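# Sort three grease guns into trays by grease amount

## Task

Place the grease gun containing the most grease entirely inside the blue tray and the gun containing the least entirely inside the red tray. Leave the remaining gun on the table, clear of both trays and not hanging past the table edge. All three guns must end up lying flat on their sides. Handling the guns and moving their parts is allowed, but every part must be returned to its place on its gun.

## Robot and tools

Robot: two seven-joint xArm7 arms, left_arm and right_arm. Each ends in a two-finger parallel gripper. The left arm's base is near (+0.041, +0.424, 0) m and the right arm's near (-0.045, -0.393, 0) m. A camera stand is fixed behind them.

Frame: the scene frame has its origin at table-top height, midway between the nominal bases. +x points out over the table, +z points up, and +y points toward left_arm (image sides may differ). Reported positions, orientations (quat_wxyz) and velocities use this frame. Motion offsets instead use the current Hand target's own axes. On the gripper, the fingers point along +z and close along x. end_effector_position is the point midway between the pads, and the fingertips extend 15 mm past it. The housing (146 x 50 mm) starts 65 mm behind that point. A camera block sticks out about 11 cm toward the gripper's -y side. Reported poses can be a few cm off, especially at long reach.

A row has 18 numbers in [-1, 1] and covers both arms. First come left_arm's dx, dy, dz, rx, ry, rz, then gripper position, force_limit and speed. The same nine follow for right_arm.
- dx..rz are offsets from the Hand target along its own axes, not absolute poses. 1.0 means 0.6 m or 180 degrees. rx, ry and rz together form one rotation vector.
- Gripper position: +1 is fully open (108 mm), about -0.96 brings the pads together, and -1 means grip until stopped.
- force_limit: -1 gives about 2.5 N and +1 about 32 N after a slow close; real forces vary.
- speed: -1 is 5 mm/s and +1 is 420 mm/s.
- Gripper numbers are absolute commands, and a 0 there is a real command. To keep a gripper as it is, resend its last three numbers.
- To leave an arm still, send zeros for its six pose numbers.

execute_actions(actions, cameras):
- actions is a list of actions. Each action is a list of up to 15 rows, one per 1/30 s step, and a short action holds its last row.
- Every row in an action counts from the Hand target at that action's start. Sending the same offset again therefore moves the arm further.
- cameras is a list of camera names, ["all"], or [] for none. Images come by default only when actions is empty, and an empty list also shows the full status.

move(target, speed, blend, blocking, cameras):
- Drives each gripper in a straight line toward its target, given as offsets from the Hand target.
- target is either one 18-number row or a list of up to 15 rows. All rows count from the same starting Hand targets, not from the previous row.
- speed is in m/s, 0.002 to 1, default 0.25. Turning is capped at twice that number in rad/s. Give one value, or one per target.
- blend is a corner-rounding radius in m, default 0, which means stop at each target.
- blocking=false returns after about 0.5 s while the motion continues.
- The whole path is capped at 10 s. It does not avoid obstacles or the other arm, and faster moves lag, stray further and hit harder.
- Gripper numbers in the first row are sent at the start. Those in later rows are sent on arrival once everything is at rest.
- The result adds a move: line:
  - done: at rest within 3 mm and 2 degrees.
  - off_target, moving or fault.
  - held: a check withheld steps, or the clearance check stopped the path.
  - limits=paced: the commanded pose was clipped.
  - limits=held: a check withheld steps.
  - Neither done nor off_target tells you about contact.

wait(seconds, 0 to 3600, cameras) lets time pass without new commands. A running move keeps going.

stop(cameras) brakes a running move. Braking needs room, and the fingers keep moving.

zoom_image(camera, region[x0,y0,x1,y1]) enlarges part of the newest image. The region is in pixels from the top-left corner, at most 504 x 504.

clear_fault(arm) clears a reported torque fault on left_arm or right_arm.

read_manual(section) returns licence texts only.

finished_scene(scene) ends the current scene, taking its number. Call it only once the goal holds without the robot.

Cameras: cam_head_left, cam_head_right, cam_high, cam_low, cam_left_wrist and cam_right_wrist, each 672x504. Calibration is given in OpenCV form and can be slightly off. Wrist images can lag while the arm moves.

Result lines:
- Hand target: the last commanded pose after clipping. A gripper may rest short of it. The next execute_actions asks for that pose again; otherwise send the remaining gap as an offset.
- Tool commands: each gripper's current command.
- is_grasped: 1 means the fingers stopped on something before reaching the commanded position. 0 means they are moving, reached the position, or the pads met.
- width_mm: the gap between the pads.
- force_n: the estimated pad force, roughly ±10 N even with nothing held.
- Joint positions and torques: positive torque points toward larger joint angles. The readings carry offsets and noise.
- Velocities are omitted while joint velocities are within noise.
- execute_actions results list end_effector_position at some control steps.
- Also watch for FAULT, MOTOR HOT and OVER-TEMPERATURE lines.

Control behaviour:
- Each step, the commanded orientation is clipped to within 32 degrees of the measured one.
- Large wrist turns can swing the elbow.
- A blocked arm keeps pushing until commanded back past its gripper.
- The clearance check holds back commands that would bring the arms too close, except finger to finger. It does not always prevent contact.

Avoid:
- Dropping guns or their parts, or letting go of parts while they move.
- Hitting fixed or heavy objects, slamming, or pushing hard.
- Anything falling off the table.
- Contact between the arms, including closing one gripper on the other's fingers.
- Torque faults: contact torque limits are waist 43.2, shoulder 43.4, upper arm roll, elbow and forearm roll 27.6, wrist pitch 14.9 and wrist roll 15.5 N m. Held weight counts toward these. A motor sitting at its torque limit for 1 s also faults.
- Overheating from long loaded, stretched or pushing poses: 65 °C warns, and 80 °C brakes the arm for 30 to 60 s.

Loose objects may occasionally be nudged by outside pushes.

Each tool is called after "Call:" as a command line: name --argument value for each argument, lists and objects as JSON in quotes; but a table of rows of numbers goes row by row, as --pt "numbers of a row", without its own name.

## Session

Call:
execute_actions --actions '[]'

Scene clock: 0.00 s.
left_arm: end_effector_position=(+0.3355, +0.3222, +0.1650) width_mm=0.00 is_grasped=0 force_n=0.00 end_effector_quat_wxyz=(-0.078, +0.961, -0.181, -0.196) | right_arm: end_effector_position=(+0.2789, -0.1428, +0.1219) width_mm=73.15 is_grasped=0 force_n=0.00 end_effector_quat_wxyz=(-0.116, -0.182, +0.930, +0.297)
Joint positions: left_arm=[-0.446 -0.106 0.093 0.826 0.083 1.352 2.303] | right_arm=[0.899 0.082 -0.499 0.797 0.797 1.052 -1.344]
Joint velocities: within noise
Joint torques (N m): no reading
Hand target: left_arm +0.3355, +0.3222, +0.1650; -0.078, +0.961, -0.181, -0.196 | right_arm +0.2789, -0.1428, +0.1219; -0.116, -0.182, +0.930, +0.297
Tool commands: left_gripper/position=-0.966 left_gripper/force_limit=+1.0 left_gripper/speed=+1.0 right_gripper/position=+0.366 right_gripper/force_limit=+1.0 right_gripper/speed=+1.0

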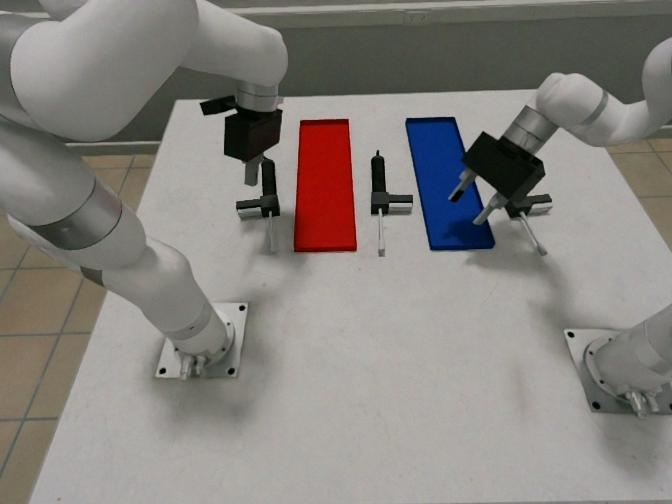

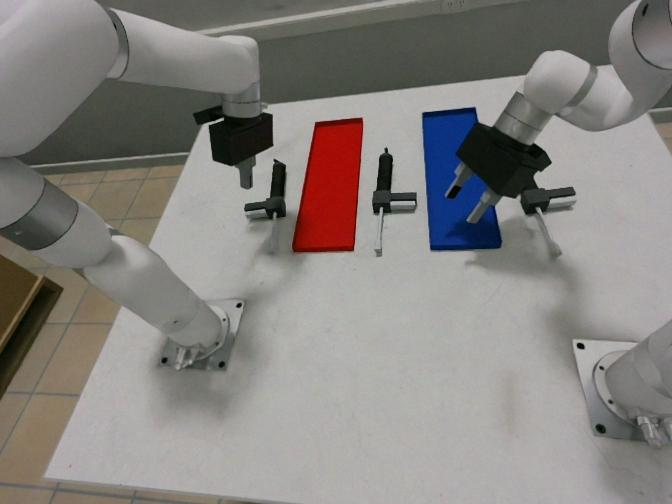

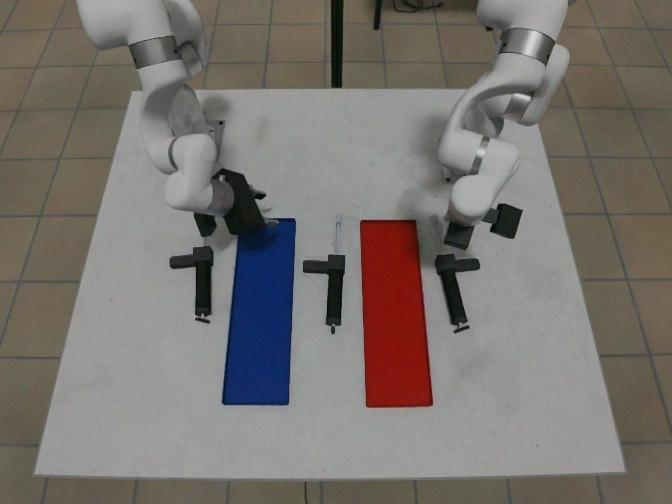

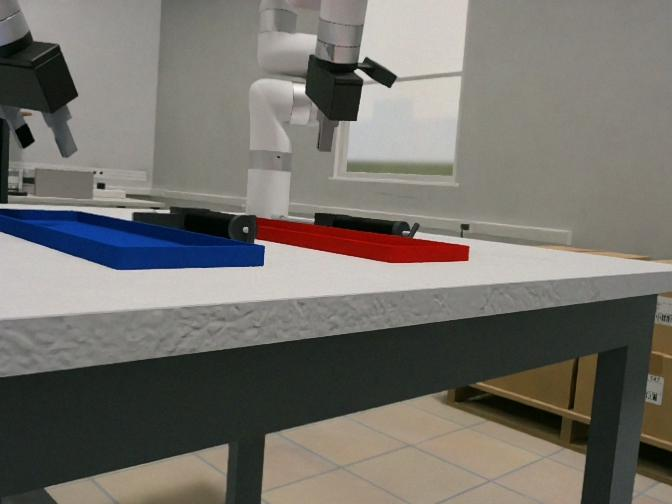

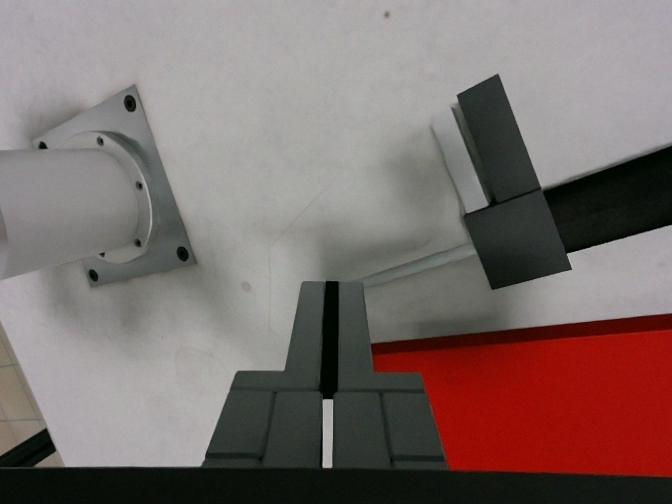

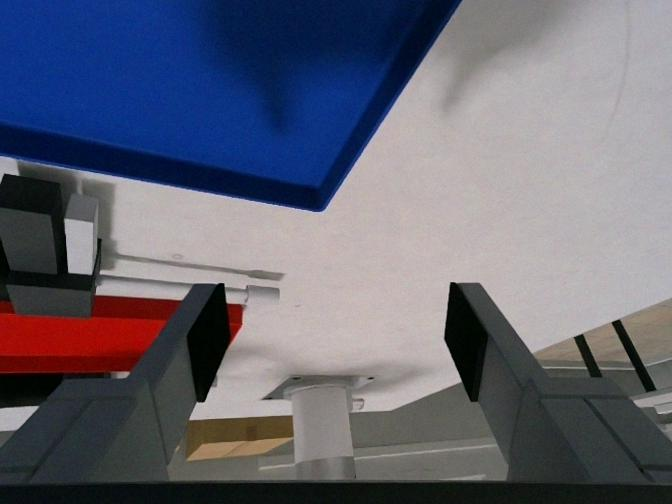

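Call:
zoom_image --camera "cam_high" --region '[400, 200, 520, 360]'

Call:
zoom_image --camera "cam_high" --region '[270, 200, 390, 360]'

Call:
zoom_image --camera "cam_high" --region '[140, 200, 260, 360]'

Call:
zoom_image --camera "cam_low" --region '[120, 180, 500, 290]'

Call:
zoom_image --camera "cam_head_left" --region '[340, 130, 440, 270]'

Scaled by 3.150.

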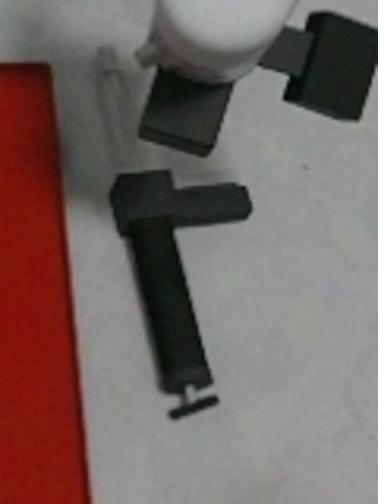

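Scaled by 3.150.

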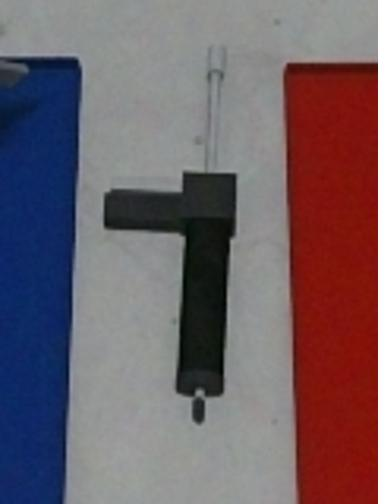

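Scaled by 3.150.

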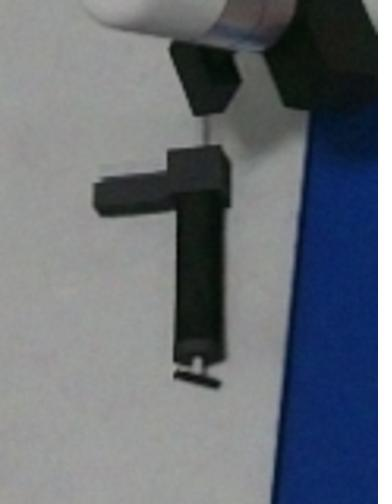

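Scaled by 1.326.

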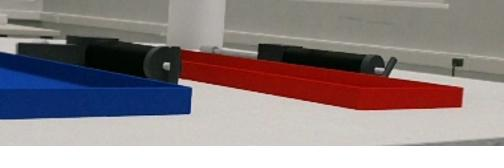

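Scaled by 3.600.

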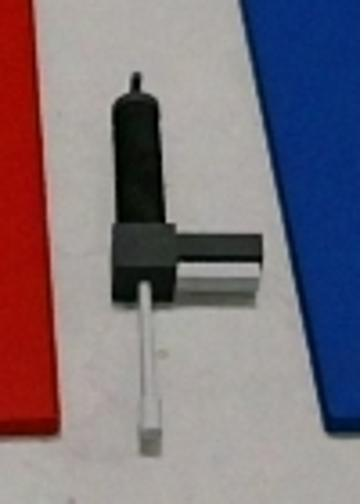

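Call:
move --target '[0.0313,-0.0645,-0.1641,0.0568,0.1320,0.3755,0.5,0,0.5,-0.0093,-0.1420,-0.3748,0.2003,0.0878,-0.3629,0.5,0,0.5]' --cameras '["all"]'

Scene clock: 45.43 s.
left_arm: end_effector_position=(+0.4005, +0.3303, +0.2501) width_mm=80.50 is_grasped=0 force_n=0.00 end_effector_quat_wxyz=(+0.000, +0.707, -0.707, +0.001) | right_arm: end_effector_position=(+0.3800, -0.3196, +0.2499) width_mm=80.50 is_grasped=0 force_n=0.00 end_effector_quat_wxyz=(+0.000, +0.707, -0.707, +0.000)
Joint positions: left_arm=[-0.537 -0.362 0.282 0.825 0.106 1.175 3.579] | right_arm=[0.827 -0.172 -0.575 1.016 -0.102 1.163 -2.101]
Joint torques (N m): left_arm=[-3.75 -16.3 0.7 29.82 -4.03 -3.72 1.31] | right_arm=[-5.61 -15.36 0.58 13.33 -1.99 -2.51 -3.35]
Hand target: left_arm +0.4005, +0.3303, +0.2501; +0.000, +0.707, -0.707, +0.001 | right_arm +0.3800, -0.3196, +0.2499; +0.000, +0.707, -0.707, +0.000
Off the commanded pose: left_arm 0.000 m, 0 deg | right_arm 0.000 m, 0 deg.
move: done
cam_left_wrist: T_world_to_cam=[[0.02407, -0.99958, -0.01633, 0.32472], [-0.92948, -0.02839, 0.36777, 0.30691], [-0.36808, 0.00632, -0.92977, 0.4957]] pos_world=[0.45992, 0.33016, 0.35332]
cam_right_wrist: T_world_to_cam=[[0.00007, -1, -0.00184, -0.32268], [-0.92568, -0.00076, 0.37829, 0.28625], [-0.37829, 0.00168, -0.92568, 0.49385]] pos_world=[0.45182, -0.32329, 0.34827]

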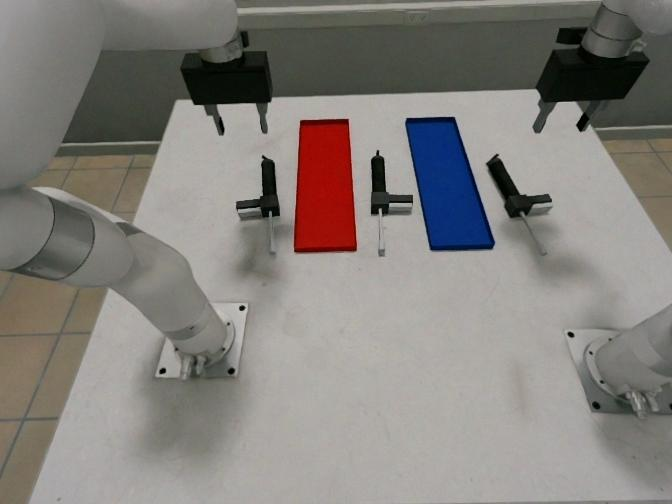

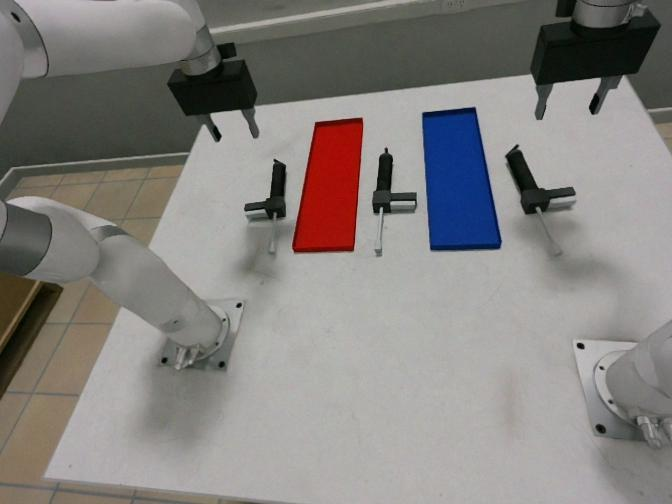

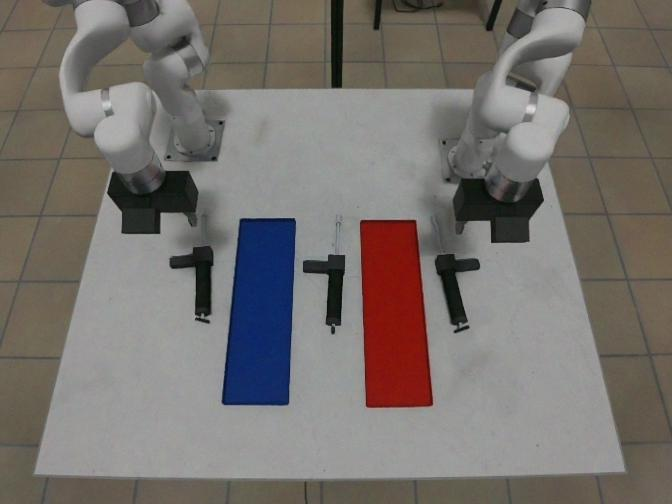

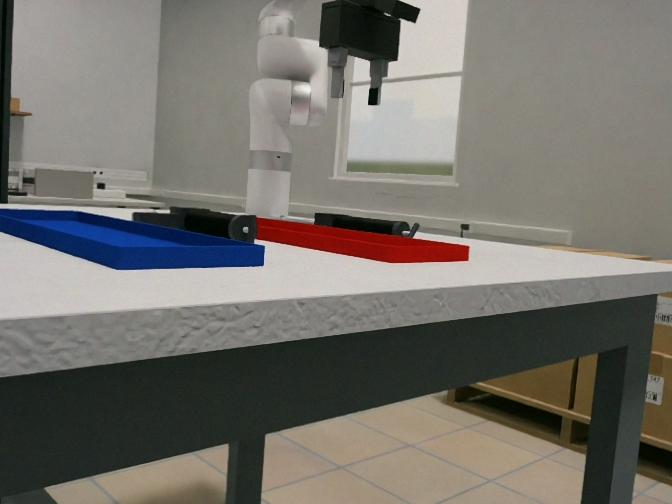

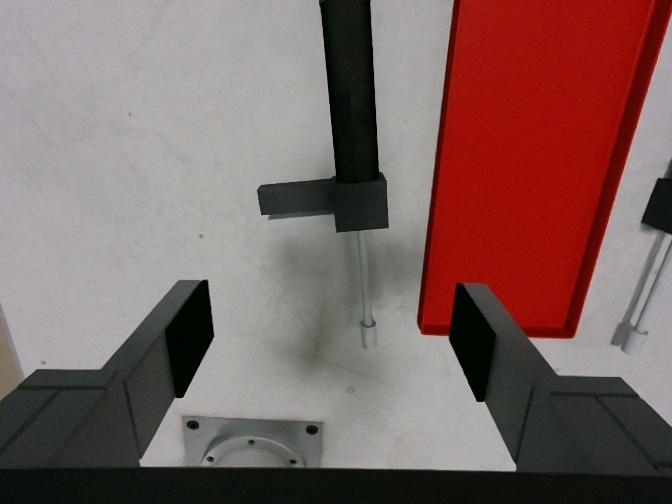

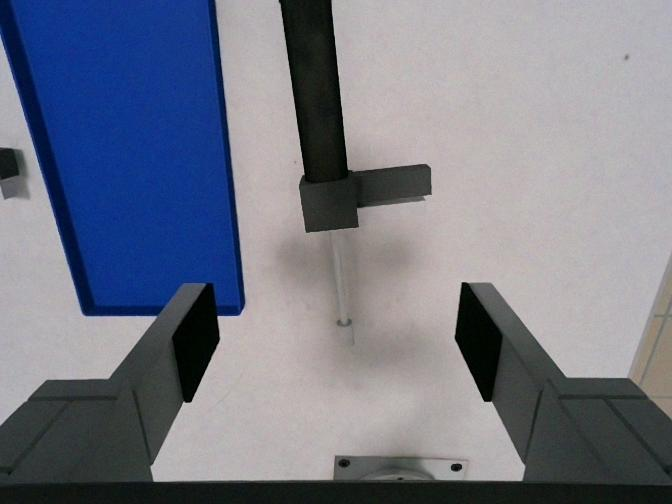

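Call:
move --target '[0.0197,-0.0408,0.2167,0,0,-0.028,0.5,0,0.5,-0.0138,-0.075,0.2167,0,0,-0.0335,0.5,0,0.5]' --cameras '["cam_left_wrist","cam_right_wrist","cam_low"]'

Scene clock: 58.73 s.
left_arm: end_effector_position=(+0.4250, +0.3184, +0.1201) width_mm=80.50 is_grasped=0 force_n=0.00 end_effector_quat_wxyz=(+0.000, +0.738, -0.675, +0.001) | right_arm: end_effector_position=(+0.4249, -0.3113, +0.1199) width_mm=80.50 is_grasped=0 force_n=0.00 end_effector_quat_wxyz=(+0.000, +0.744, -0.669, +0.000)
Joint positions: left_arm=[-0.546 -0.079 0.313 0.684 0.034 0.759 3.546] | right_arm=[0.803 0.196 -0.602 0.975 0.151 0.819 -2.4]
Joint torques (N m): left_arm=[-3.59 -13.29 1.74 26.64 -4.15 -3.7 1.25] | right_arm=[-5.75 -10.43 -0.19 17.36 2.11 -2.47 -3.23]
Hand target: left_arm +0.4250, +0.3184, +0.1201; +0.000, +0.738, -0.675, +0.001 | right_arm +0.4249, -0.3113, +0.1199; +0.000, +0.744, -0.669, +0.000
Off the commanded pose: left_arm 0.000 m, 0 deg | right_arm 0.000 m, 0 deg.
move: done
cam_left_wrist: T_world_to_cam=[[0.11179, -0.9936, -0.01625, 0.27089], [-0.92339, -0.1099, 0.36779, 0.40049], [-0.36722, -0.02611, -0.92977, 0.39388]] pos_world=[0.48417, 0.32346, 0.22332]
cam_right_wrist: T_world_to_cam=[[0.10514, -0.99446, -0.00194, -0.35765], [-0.92047, -0.09805, 0.37832, 0.34465], [-0.37641, -0.03799, -0.92567, 0.3774]] pos_world=[0.4969, -0.30754, 0.21827]
Images, in order (width x height): cam_low 672x504, cam_left_wrist 672x504, cam_right_wrist 672x504.

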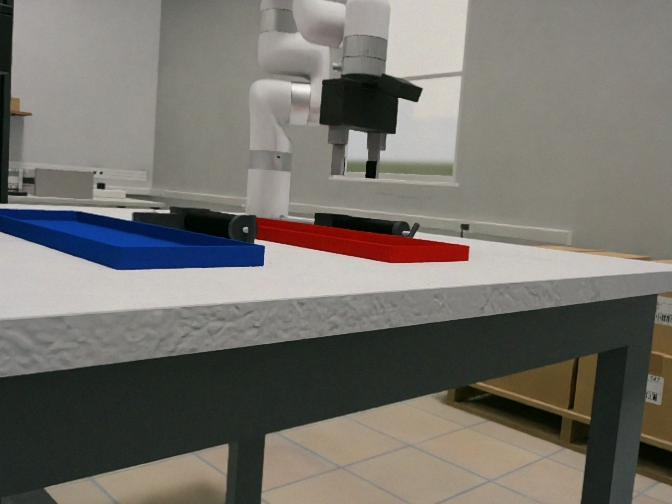

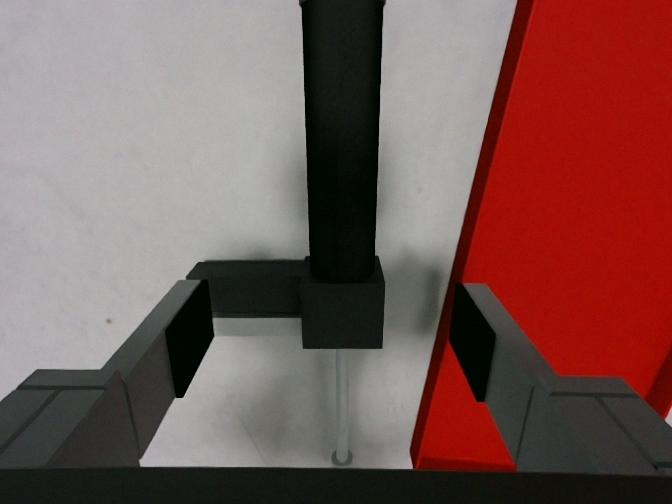

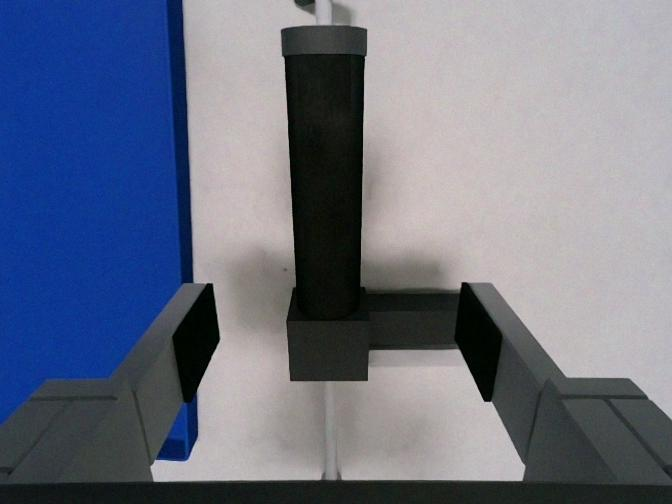

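Call:
move --target '[0.004,0,0.152,0,0,0,0.5,0,0.5,0,0,0.152,0,0,0,0.5,0,0.5]' --speed 0.12 --cameras '["cam_left_wrist","cam_right_wrist","cam_low"]'

Call:
zoom_image --camera "cam_low" --region '[300, 150, 480, 285]'

Scene clock: 71.60 s.
left_arm: end_effector_position=(+0.4253, +0.3159, +0.0289) width_mm=80.50 is_grasped=0 force_n=0.00 end_effector_quat_wxyz=(+0.000, +0.738, -0.675, +0.001) | right_arm: end_effector_position=(+0.4249, -0.3114, +0.0287) width_mm=80.50 is_grasped=0 force_n=0.00 end_effector_quat_wxyz=(+0.000, +0.744, -0.669, +0.000)
Joint positions: left_arm=[-0.546 0.171 0.293 0.633 -0.111 0.471 3.648] | right_arm=[0.736 0.409 -0.513 0.935 0.351 0.603 -2.54]
Joint torques (N m): left_arm=[4.29 -16.56 -1.43 22.4 -4.1 -3.77 1.26] | right_arm=[-5.69 -12.78 -2.31 15.03 2.2 -2.6 -3.21]
Hand target: left_arm +0.4253, +0.3159, +0.0289; +0.000, +0.738, -0.675, +0.001 | right_arm +0.4249, -0.3114, +0.0287; +0.000, +0.744, -0.669, +0.000
Off the commanded pose: left_arm 0.000 m, 0 deg | right_arm 0.000 m, 0 deg.
move: done
cam_left_wrist: T_world_to_cam=[[0.11178, -0.9936, -0.01626, 0.26689], [-0.92336, -0.1099, 0.36788, 0.43401], [-0.36731, -0.02611, -0.92973, 0.30917]] pos_world=[0.48447, 0.32096, 0.13212]
cam_right_wrist: T_world_to_cam=[[0.10515, -0.99445, -0.00194, -0.35782], [-0.92047, -0.09806, 0.37832, 0.3791], [-0.37641, -0.03799, -0.92567, 0.29285]] pos_world=[0.4968, -0.30754, 0.12697]
Images, in order (width x height): cam_low 672x504, cam_left_wrist 672x504, cam_right_wrist 672x504.

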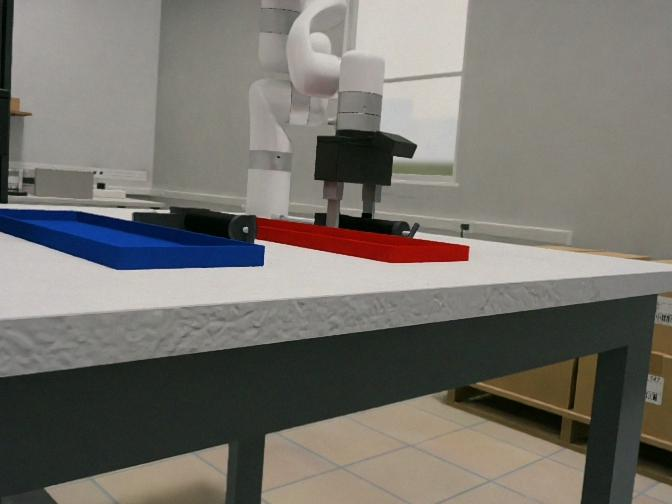

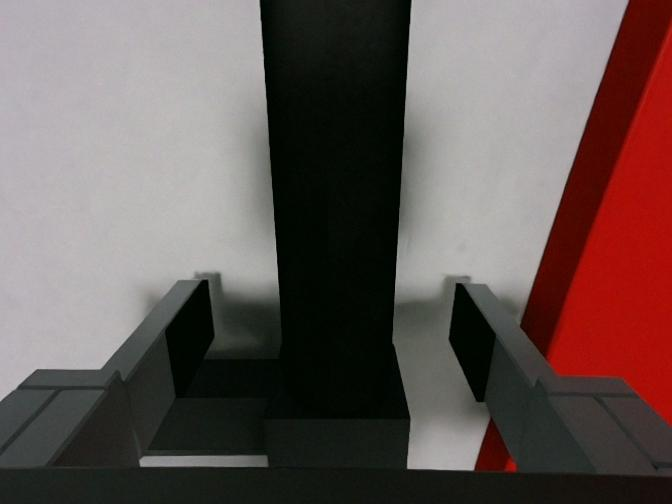

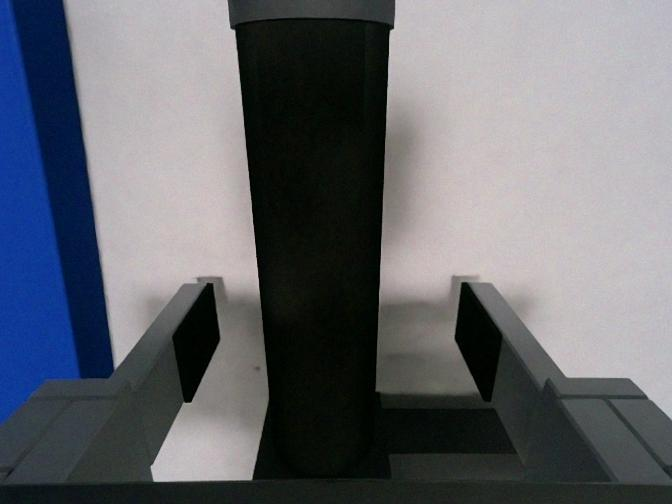

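Scaled by 2.800.

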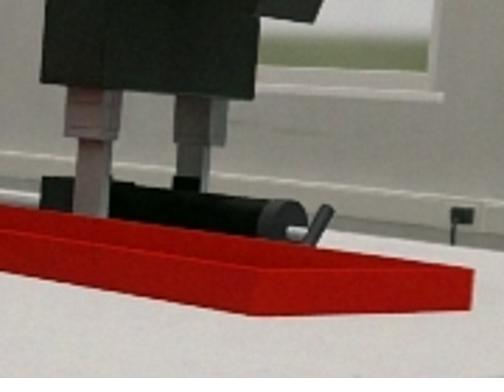

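Call:
move --target '[0,0,0,0,0,0,-1,0.5,-0.6,0,0,0,0,0,0,-1,0.5,-0.6]' --cameras '["cam_left_wrist","cam_right_wrist"]'

Scene clock: 77.37 s.
left_arm: end_effector_position=(+0.4253, +0.3159, +0.0289) width_mm=35.09 is_grasped=1 force_n=36.20 end_effector_quat_wxyz=(+0.000, +0.738, -0.675, +0.001) | right_arm: end_effector_position=(+0.4250, -0.3114, +0.0287) width_mm=35.47 is_grasped=1 force_n=35.70 end_effector_quat_wxyz=(+0.000, +0.744, -0.669, +0.000)
Joint positions: left_arm=[-0.546 0.171 0.293 0.633 -0.111 0.47 3.648] | right_arm=[0.736 0.409 -0.513 0.935 0.351 0.603 -2.54]
Joint torques (N m): left_arm=[3.93 -16.61 -0.21 20.3 -2.4 -3.21 0.81] | right_arm=[-3.75 -13.72 -4.88 12.79 0.37 -2.15 -1.8]
Hand target: left_arm +0.4253, +0.3159, +0.0289; +0.000, +0.738, -0.675, +0.001 | right_arm +0.4249, -0.3114, +0.0287; +0.000, +0.744, -0.669, +0.000
Off the commanded pose: left_arm 0.000 m, 0 deg | right_arm 0.000 m, 0 deg.
move: done
cam_left_wrist: T_world_to_cam=[[0.11179, -0.9936, -0.01625, 0.26689], [-0.92339, -0.1099, 0.36779, 0.43404], [-0.36722, -0.02611, -0.92977, 0.30913]] pos_world=[0.48447, 0.32096, 0.13212]
cam_right_wrist: T_world_to_cam=[[0.10515, -0.99445, -0.00194, -0.35783], [-0.92047, -0.09806, 0.37832, 0.37919], [-0.37641, -0.03799, -0.92567, 0.29289]] pos_world=[0.4969, -0.30754, 0.12697]

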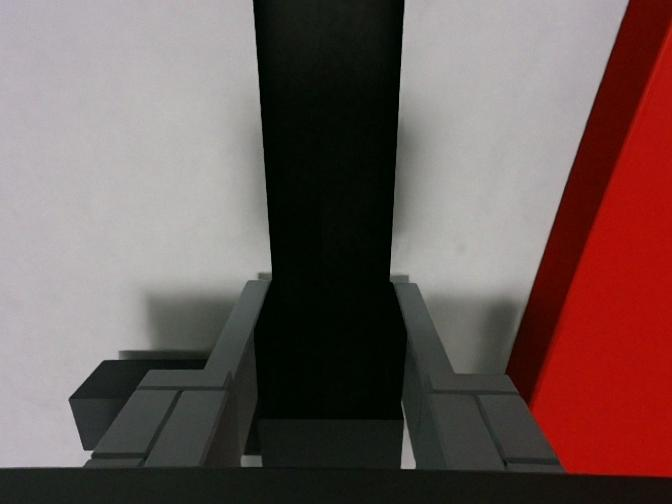

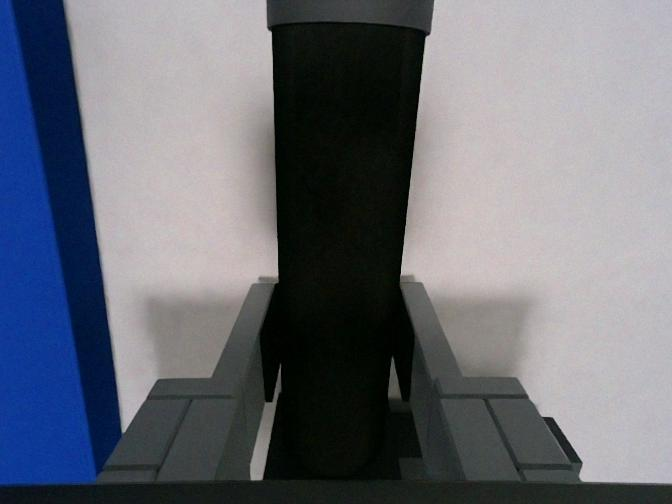

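Call:
move --target '[0,0,-0.152,0,0,0,-1,0.5,-0.6,0,0,-0.152,0,0,0,-1,0.5,-0.6]' --speed 0.12 --cameras '["all"]'

Call:
zoom_image --camera "cam_low" --region '[240, 60, 480, 280]'

Call:
move --target '[0,0,-0.1,0,0,0,-1,0.5,-0.6,0,0,-0.1,0,0,0,-1,0.5,-0.6]' --speed 0.12

Call:
move --target '[0,0,0.1,0,0,0,-1,0.5,-0.6,0,0,0.1,0,0,0,-1,0.5,-0.6]' --speed 0.12

Call:
move --target '[0,0,0.1,0,0,0,-1,0.5,-0.6,0,0,0.1,0,0,0,-1,0.5,-0.6]' --speed 0.12

Call:
move --target '[0,0,-0.1,0,0,0,-1,0.5,-0.6,0,0,-0.1,0,0,0,-1,0.5,-0.6]' --speed 0.12

Scene clock: 83.67 s.
left_arm: end_effector_position=(+0.4252, +0.3160, +0.1201) width_mm=35.09 is_grasped=1 force_n=36.33 end_effector_quat_wxyz=(+0.000, +0.738, -0.675, +0.001) | right_arm: end_effector_position=(+0.4249, -0.3113, +0.1199) width_mm=35.47 is_grasped=1 force_n=24.12 end_effector_quat_wxyz=(+0.000, +0.744, -0.669, +0.000)
Joint positions: left_arm=[-0.555 -0.076 0.316 0.687 0.033 0.759 3.541] | right_arm=[0.807 0.197 -0.606 0.975 0.152 0.819 -2.401]
Joint torques (N m): left_arm=[4.01 -23.22 -2.48 29.69 4.85 -1.44 -1.48] | right_arm=[5.13 -21.5 -4.23 18.99 -2.07 -0.87 3.44]
Hand target: left_arm +0.4253, +0.3160, +0.1201; +0.000, +0.738, -0.675, +0.001 | right_arm +0.4249, -0.3113, +0.1199; +0.000, +0.744, -0.669, +0.000
Off the commanded pose: left_arm 0.000 m, 0 deg | right_arm 0.000 m, 0 deg.
move: done
cam_left_wrist: T_world_to_cam=[[0.11176, -0.9936, -0.01636, 0.26852], [-0.92336, -0.10991, 0.36786, 0.40042], [-0.36731, -0.02601, -0.92973, 0.3938]] pos_world=[0.48437, 0.32106, 0.22322]
cam_right_wrist: T_world_to_cam=[[0.10518, -0.99445, -0.00185, -0.35768], [-0.92046, -0.09806, 0.37833, 0.34459], [-0.37641, -0.03809, -0.92567, 0.37724]] pos_world=[0.4968, -0.30754, 0.21817]

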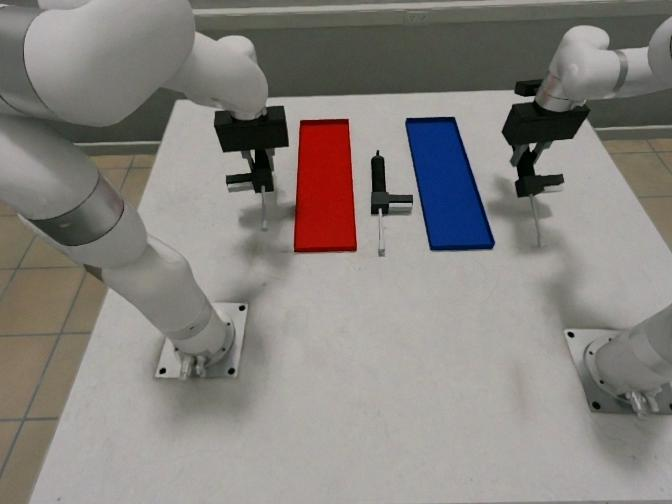

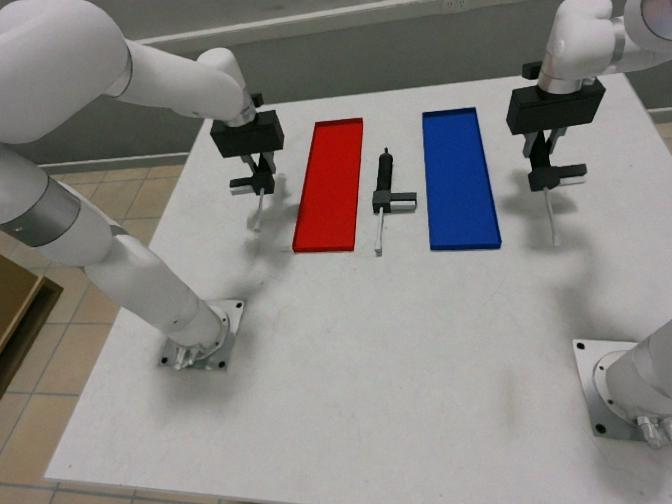

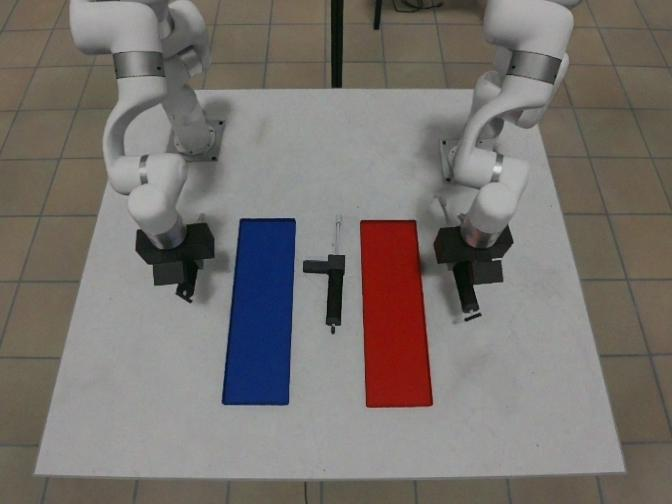

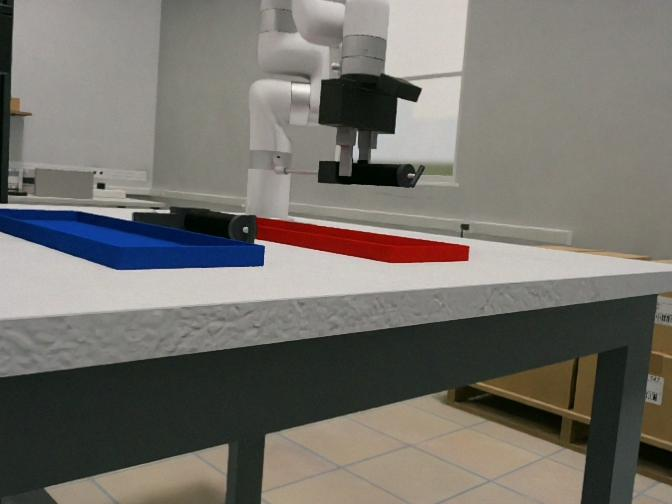

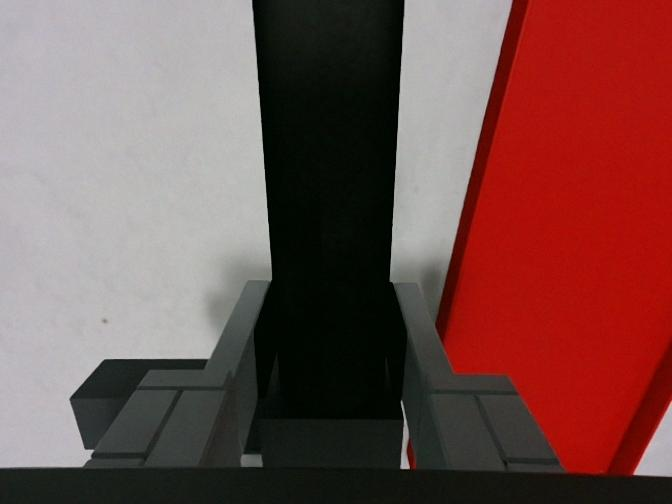

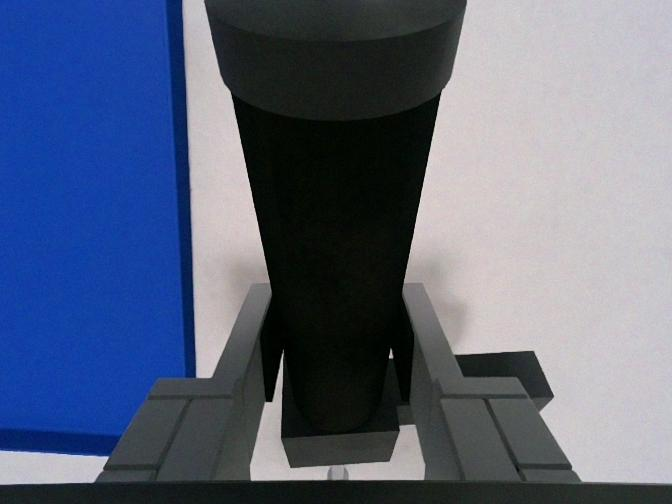

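Scaled by 2.100.

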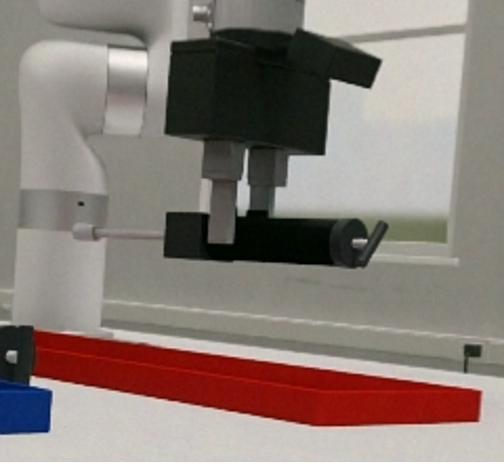

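Scene clock: 84.60 s.
left_arm: end_effector_position=(+0.4252, +0.3161, +0.1801) width_mm=35.09 is_grasped=1 force_n=36.33 end_effector_quat_wxyz=(+0.000, +0.738, -0.675, +0.001) | right_arm: end_effector_position=(+0.4249, -0.3113, +0.1799) width_mm=35.47 is_grasped=1 force_n=24.11 end_effector_quat_wxyz=(+0.000, +0.744, -0.669, +0.000)
Joint positions: left_arm=[-0.553 -0.187 0.304 0.771 0.067 0.95 3.512] | right_arm=[0.826 0.089 -0.623 1.05 0.062 0.978 -2.336]
Joint torques (N m): left_arm=[4.06 -21.68 -3.02 31.91 4.72 -1.4 -1.5] | right_arm=[5.41 -20.53 -2.95 20.23 -2.05 -0.81 3.42]
Hand target: left_arm +0.4252, +0.3161, +0.1801; +0.000, +0.738, -0.675, +0.001 | right_arm +0.4249, -0.3113, +0.1799; +0.000, +0.744, -0.669, +0.000
Off the commanded pose: left_arm 0.000 m, 0 deg | right_arm 0.000 m, 0 deg.
move: done

Scene clock: 85.53 s.
left_arm: end_effector_position=(+0.4253, +0.3160, +0.1202) width_mm=35.09 is_grasped=1 force_n=36.33 end_effector_quat_wxyz=(+0.000, +0.738, -0.675, +0.001) | right_arm: end_effector_position=(+0.4250, -0.3113, +0.1199) width_mm=35.47 is_grasped=1 force_n=24.10 end_effector_quat_wxyz=(+0.000, +0.744, -0.669, +0.000)
Joint positions: left_arm=[-0.555 -0.076 0.316 0.687 0.033 0.759 3.541] | right_arm=[0.808 0.197 -0.608 0.975 0.153 0.819 -2.401]
Joint torques (N m): left_arm=[-3.73 -16.02 1.71 22.72 -4.15 -4.19 1.33] | right_arm=[-5.87 -11.99 -0.66 13.46 2.19 -2.77 -3.38]
Hand target: left_arm +0.4253, +0.3160, +0.1201; +0.000, +0.738, -0.675, +0.001 | right_arm +0.4249, -0.3113, +0.1199; +0.000, +0.744, -0.669, +0.000
Off the commanded pose: left_arm 0.000 m, 0 deg | right_arm 0.000 m, 0 deg.
move: done

Scene clock: 86.47 s.
left_arm: end_effector_position=(+0.4252, +0.3158, +0.0601) width_mm=35.09 is_grasped=1 force_n=36.33 end_effector_quat_wxyz=(+0.000, +0.738, -0.675, +0.001) | right_arm: end_effector_position=(+0.4249, -0.3114, +0.0599) width_mm=35.47 is_grasped=1 force_n=23.23 end_effector_quat_wxyz=(+0.000, +0.744, -0.669, +0.000)
Joint positions: left_arm=[-0.558 0.077 0.315 0.641 -0.047 0.567 3.6] | right_arm=[0.77 0.333 -0.558 0.939 0.28 0.673 -2.491]
Joint torques (N m): left_arm=[3.4 -17.21 -0.34 26.69 -4.25 -4.14 1.36] | right_arm=[-5.85 -13.09 -2.17 17.44 2.24 -2.93 -3.3]
Hand target: left_arm +0.4253, +0.3159, +0.0601; +0.000, +0.738, -0.675, +0.001 | right_arm +0.4249, -0.3114, +0.0599; +0.000, +0.744, -0.669, +0.000
Off the commanded pose: left_arm 0.000 m, 0 deg | right_arm 0.000 m, 0 deg.
move: done

Scene clock: 87.40 s.
left_arm: end_effector_position=(+0.4252, +0.3160, +0.1201) width_mm=35.09 is_grasped=1 force_n=36.33 end_effector_quat_wxyz=(+0.000, +0.738, -0.675, +0.001) | right_arm: end_effector_position=(+0.4249, -0.3113, +0.1199) width_mm=35.47 is_grasped=1 force_n=23.98 end_effector_quat_wxyz=(+0.000, +0.744, -0.669, +0.000)
Joint positions: left_arm=[-0.558 -0.076 0.319 0.687 0.033 0.759 3.541] | right_arm=[0.81 0.197 -0.61 0.975 0.154 0.819 -2.402]
Joint torques (N m): left_arm=[4.18 -23.28 -2.57 29.81 4.83 -1.41 -1.45] | right_arm=[5.32 -21.24 -4.39 19.08 -2.09 -0.72 3.43]
Hand target: left_arm +0.4253, +0.3160, +0.1201; +0.000, +0.738, -0.675, +0.001 | right_arm +0.4249, -0.3113, +0.1199; +0.000, +0.744, -0.669, +0.000
Off the commanded pose: left_arm 0.000 m, 0 deg | right_arm 0.000 m, 0 deg.
move: done

Call:
move --pt "0 0 0.14 0 0 0 -1 0.5 -0.6 0 0 0.14 0 0 0 -1 0.5 -0.6" --pt "0 0 0.1523 0 0 0 -1 0.5 -0.6 0 0 0.1523 0 0 0 -1 0.5 -0.6" --pt "0 0 0.1523 0 0 0 0.4 0.5 -0.3 0 0 0.1523 0 0 0 0.4 0.5 -0.3" --speed '[0.12,0.03,0.03]' --cameras '["cam_left_wrist","cam_right_wrist"]'

Call:
move --target '[0,0,-0.1523,0,0,0,0.4,0.5,-0.6,0,0,-0.1523,0,0,0,0.4,0.5,-0.6]' --speed 0.12

Call:
move --target '[0,0,-0.1,0,0,0,0.4,0.5,-0.6,0,0,-0.1,0,0,0,0.4,0.5,-0.6]' --speed 0.12

Call:
move --target '[0,0,0.1,0,0,0,0.4,0.5,-0.6,0,0,0.1,0,0,0,0.4,0.5,-0.6]' --speed 0.12

Call:
move --target '[0,0,0.1,0,0,0,0.4,0.5,-0.6,0,0,0.1,0,0,0,0.4,0.5,-0.6]' --speed 0.12

Call:
move --target '[0,0,-0.1,0,0,0,0.4,0.5,-0.6,0,0,-0.1,0,0,0,0.4,0.5,-0.6]' --speed 0.12 --cameras '["cam_left_wrist","cam_right_wrist"]'

Scene clock: 100.07 s.
left_arm: end_effector_position=(+0.4253, +0.3159, +0.0287) width_mm=74.99 is_grasped=0 force_n=0.00 end_effector_quat_wxyz=(+0.000, +0.738, -0.675, +0.000) | right_arm: end_effector_position=(+0.4249, -0.3115, +0.0284) width_mm=74.99 is_grasped=0 force_n=0.00 end_effector_quat_wxyz=(+0.000, +0.743, -0.669, +0.000)
Joint positions: left_arm=[-0.553 0.173 0.3 0.633 -0.114 0.47 3.65] | right_arm=[0.741 0.411 -0.518 0.935 0.355 0.603 -2.543]
Joint torques (N m): left_arm=[4.05 -20.14 -1.18 19.02 -4.11 -1.39 1.29] | right_arm=[3.69 -22.45 -3.42 14.8 -0.38 -1.94 -1.11]
Hand target: left_arm +0.4253, +0.3159, +0.0288; +0.000, +0.738, -0.675, +0.001 | right_arm +0.4249, -0.3114, +0.0285; +0.000, +0.744, -0.669, +0.000
Off the commanded pose: left_arm 0.000 m, 0 deg | right_arm 0.000 m, 0 deg.
move: done
cam_left_wrist: T_world_to_cam=[[0.11185, -0.99359, -0.01639, 0.26687], [-0.92335, -0.11001, 0.36786, 0.43411], [-0.36731, -0.02601, -0.92973, 0.30895]] pos_world=[0.48447, 0.32096, 0.13192]
cam_right_wrist: T_world_to_cam=[[0.1049, -0.99448, -0.00177, -0.35783], [-0.92038, -0.09775, 0.37862, 0.37921], [-0.3767, -0.03809, -0.92555, 0.29266]] pos_world=[0.4968, -0.30764, 0.12667]

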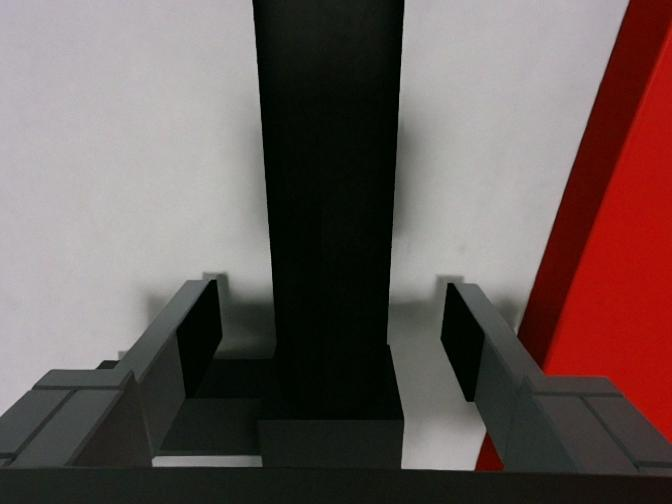

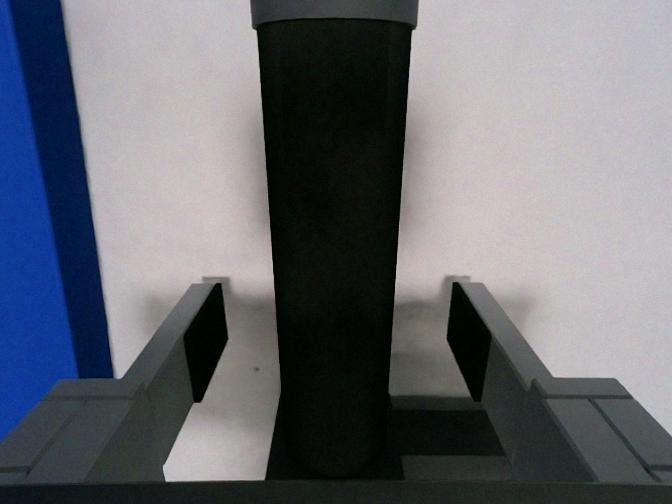

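Scene clock: 101.27 s.
left_arm: end_effector_position=(+0.4252, +0.3160, +0.1201) width_mm=74.99 is_grasped=0 force_n=0.00 end_effector_quat_wxyz=(+0.000, +0.738, -0.675, +0.001) | right_arm: end_effector_position=(+0.4249, -0.3113, +0.1199) width_mm=74.99 is_grasped=0 force_n=0.00 end_effector_quat_wxyz=(+0.000, +0.744, -0.669, +0.000)
Joint positions: left_arm=[-0.562 -0.076 0.323 0.687 0.034 0.759 3.54] | right_arm=[0.813 0.198 -0.612 0.975 0.154 0.819 -2.402]
Joint torques (N m): left_arm=[4.14 -20.8 -2.36 26.67 4.88 -1.06 -1.45] | right_arm=[5.14 -20.15 -4.29 17.36 -1.99 -0.69 3.44]
Hand target: left_arm +0.4253, +0.3160, +0.1201; +0.000, +0.738, -0.675, +0.001 | right_arm +0.4249, -0.3113, +0.1199; +0.000, +0.744, -0.669, +0.000
Off the commanded pose: left_arm 0.000 m, 0 deg | right_arm 0.000 m, 0 deg.
move: done

Scene clock: 102.20 s.
left_arm: end_effector_position=(+0.4252, +0.3161, +0.1801) width_mm=74.99 is_grasped=0 force_n=0.00 end_effector_quat_wxyz=(+0.000, +0.738, -0.675, +0.001) | right_arm: end_effector_position=(+0.4249, -0.3113, +0.1799) width_mm=74.99 is_grasped=0 force_n=0.00 end_effector_quat_wxyz=(+0.000, +0.744, -0.669, +0.000)
Joint positions: left_arm=[-0.56 -0.188 0.311 0.771 0.069 0.95 3.511] | right_arm=[0.833 0.09 -0.63 1.05 0.063 0.978 -2.336]
Joint torques (N m): left_arm=[4.26 -19.43 -3.09 28.57 4.84 -1.06 -1.55] | right_arm=[5.36 -18.72 -2.84 18.44 -2 -0.65 3.46]
Hand target: left_arm +0.4252, +0.3161, +0.1801; +0.000, +0.738, -0.675, +0.001 | right_arm +0.4249, -0.3113, +0.1799; +0.000, +0.744, -0.669, +0.000
Off the commanded pose: left_arm 0.000 m, 0 deg | right_arm 0.000 m, 0 deg.
move: done

Scene clock: 103.13 s.
left_arm: end_effector_position=(+0.4253, +0.3160, +0.1202) width_mm=74.99 is_grasped=0 force_n=0.00 end_effector_quat_wxyz=(+0.000, +0.738, -0.675, +0.001) | right_arm: end_effector_position=(+0.4250, -0.3113, +0.1199) width_mm=74.99 is_grasped=0 force_n=0.00 end_effector_quat_wxyz=(+0.000, +0.744, -0.669, +0.000)
Joint positions: left_arm=[-0.562 -0.077 0.323 0.687 0.034 0.759 3.54] | right_arm=[0.815 0.198 -0.614 0.975 0.155 0.819 -2.403]
Joint torques (N m): left_arm=[-3.62 -13.82 1.84 19.62 -4.11 -3.71 1.31] | right_arm=[-5.8 -10.18 -0.4 11.62 2.18 -2.48 -3.27]
Hand target: left_arm +0.4253, +0.3160, +0.1201; +0.000, +0.738, -0.675, +0.001 | right_arm +0.4249, -0.3113, +0.1199; +0.000, +0.744, -0.669, +0.000
Off the commanded pose: left_arm 0.000 m, 0 deg | right_arm 0.000 m, 0 deg.
move: done

Scene clock: 104.07 s.
left_arm: end_effector_position=(+0.4252, +0.3158, +0.0601) width_mm=74.99 is_grasped=0 force_n=0.00 end_effector_quat_wxyz=(+0.000, +0.738, -0.675, +0.001) | right_arm: end_effector_position=(+0.4249, -0.3114, +0.0599) width_mm=74.99 is_grasped=0 force_n=0.00 end_effector_quat_wxyz=(+0.000, +0.744, -0.669, +0.000)
Joint positions: left_arm=[-0.565 0.078 0.322 0.641 -0.048 0.567 3.601] | right_arm=[0.776 0.334 -0.564 0.939 0.284 0.674 -2.493]
Joint torques (N m): left_arm=[3.49 -15.12 -0.44 24.18 -4.22 -3.74 1.26] | right_arm=[-5.62 -11.56 -1.7 15.95 2.32 -2.51 -3.32]
Hand target: left_arm +0.4253, +0.3159, +0.0601; +0.000, +0.738, -0.675, +0.001 | right_arm +0.4249, -0.3114, +0.0599; +0.000, +0.744, -0.669, +0.000
Off the commanded pose: left_arm 0.000 m, 0 deg | right_arm 0.000 m, 0 deg.
move: done

Scene clock: 105.00 s.
left_arm: end_effector_position=(+0.4252, +0.3160, +0.1201) width_mm=74.99 is_grasped=0 force_n=0.00 end_effector_quat_wxyz=(+0.000, +0.738, -0.675, +0.001) | right_arm: end_effector_position=(+0.4249, -0.3113, +0.1199) width_mm=74.99 is_grasped=0 force_n=0.00 end_effector_quat_wxyz=(+0.000, +0.744, -0.669, +0.000)
Joint positions: left_arm=[-0.566 -0.077 0.326 0.687 0.034 0.759 3.54] | right_arm=[0.817 0.198 -0.617 0.975 0.156 0.819 -2.403]
Joint torques (N m): left_arm=[4.07 -20.86 -2.45 26.69 4.8 -1.02 -1.5] | right_arm=[5.39 -19.98 -4.08 17.45 -2.06 -0.63 3.45]
Hand target: left_arm +0.4253, +0.3160, +0.1201; +0.000, +0.738, -0.675, +0.001 | right_arm +0.4249, -0.3113, +0.1199; +0.000, +0.744, -0.669, +0.000
Off the commanded pose: left_arm 0.000 m, 0 deg | right_arm 0.000 m, 0 deg.
move: done
cam_left_wrist: T_world_to_cam=[[0.11176, -0.9936, -0.01636, 0.26852], [-0.92336, -0.10991, 0.36786, 0.40042], [-0.36731, -0.02601, -0.92973, 0.3938]] pos_world=[0.48437, 0.32106, 0.22322]
cam_right_wrist: T_world_to_cam=[[0.10518, -0.99445, -0.00185, -0.35768], [-0.92046, -0.09806, 0.37833, 0.34459], [-0.37641, -0.03809, -0.92567, 0.37724]] pos_world=[0.4968, -0.30754, 0.21817]

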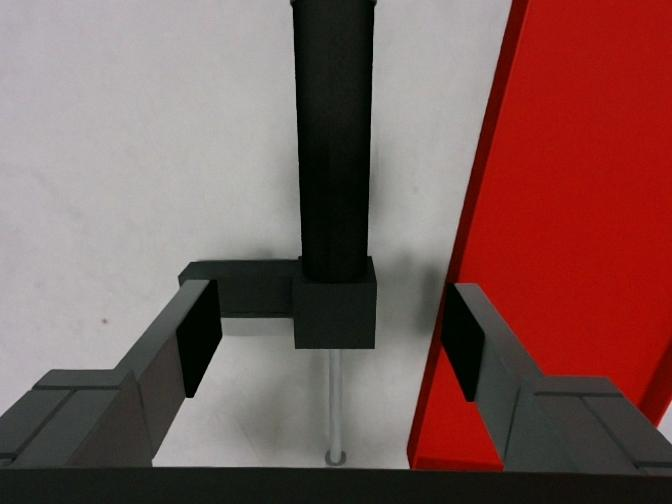

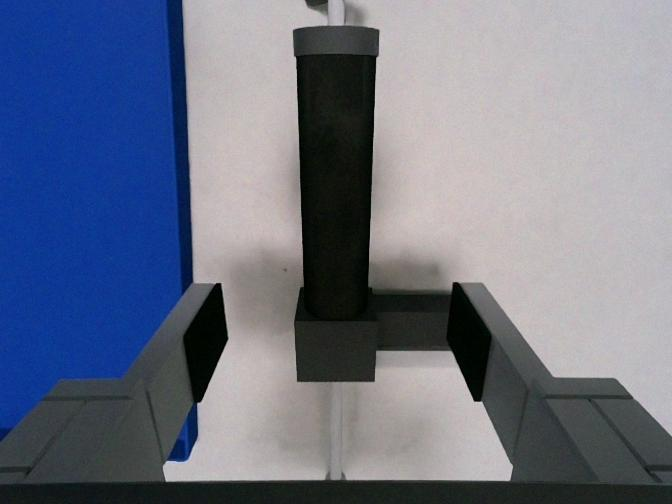

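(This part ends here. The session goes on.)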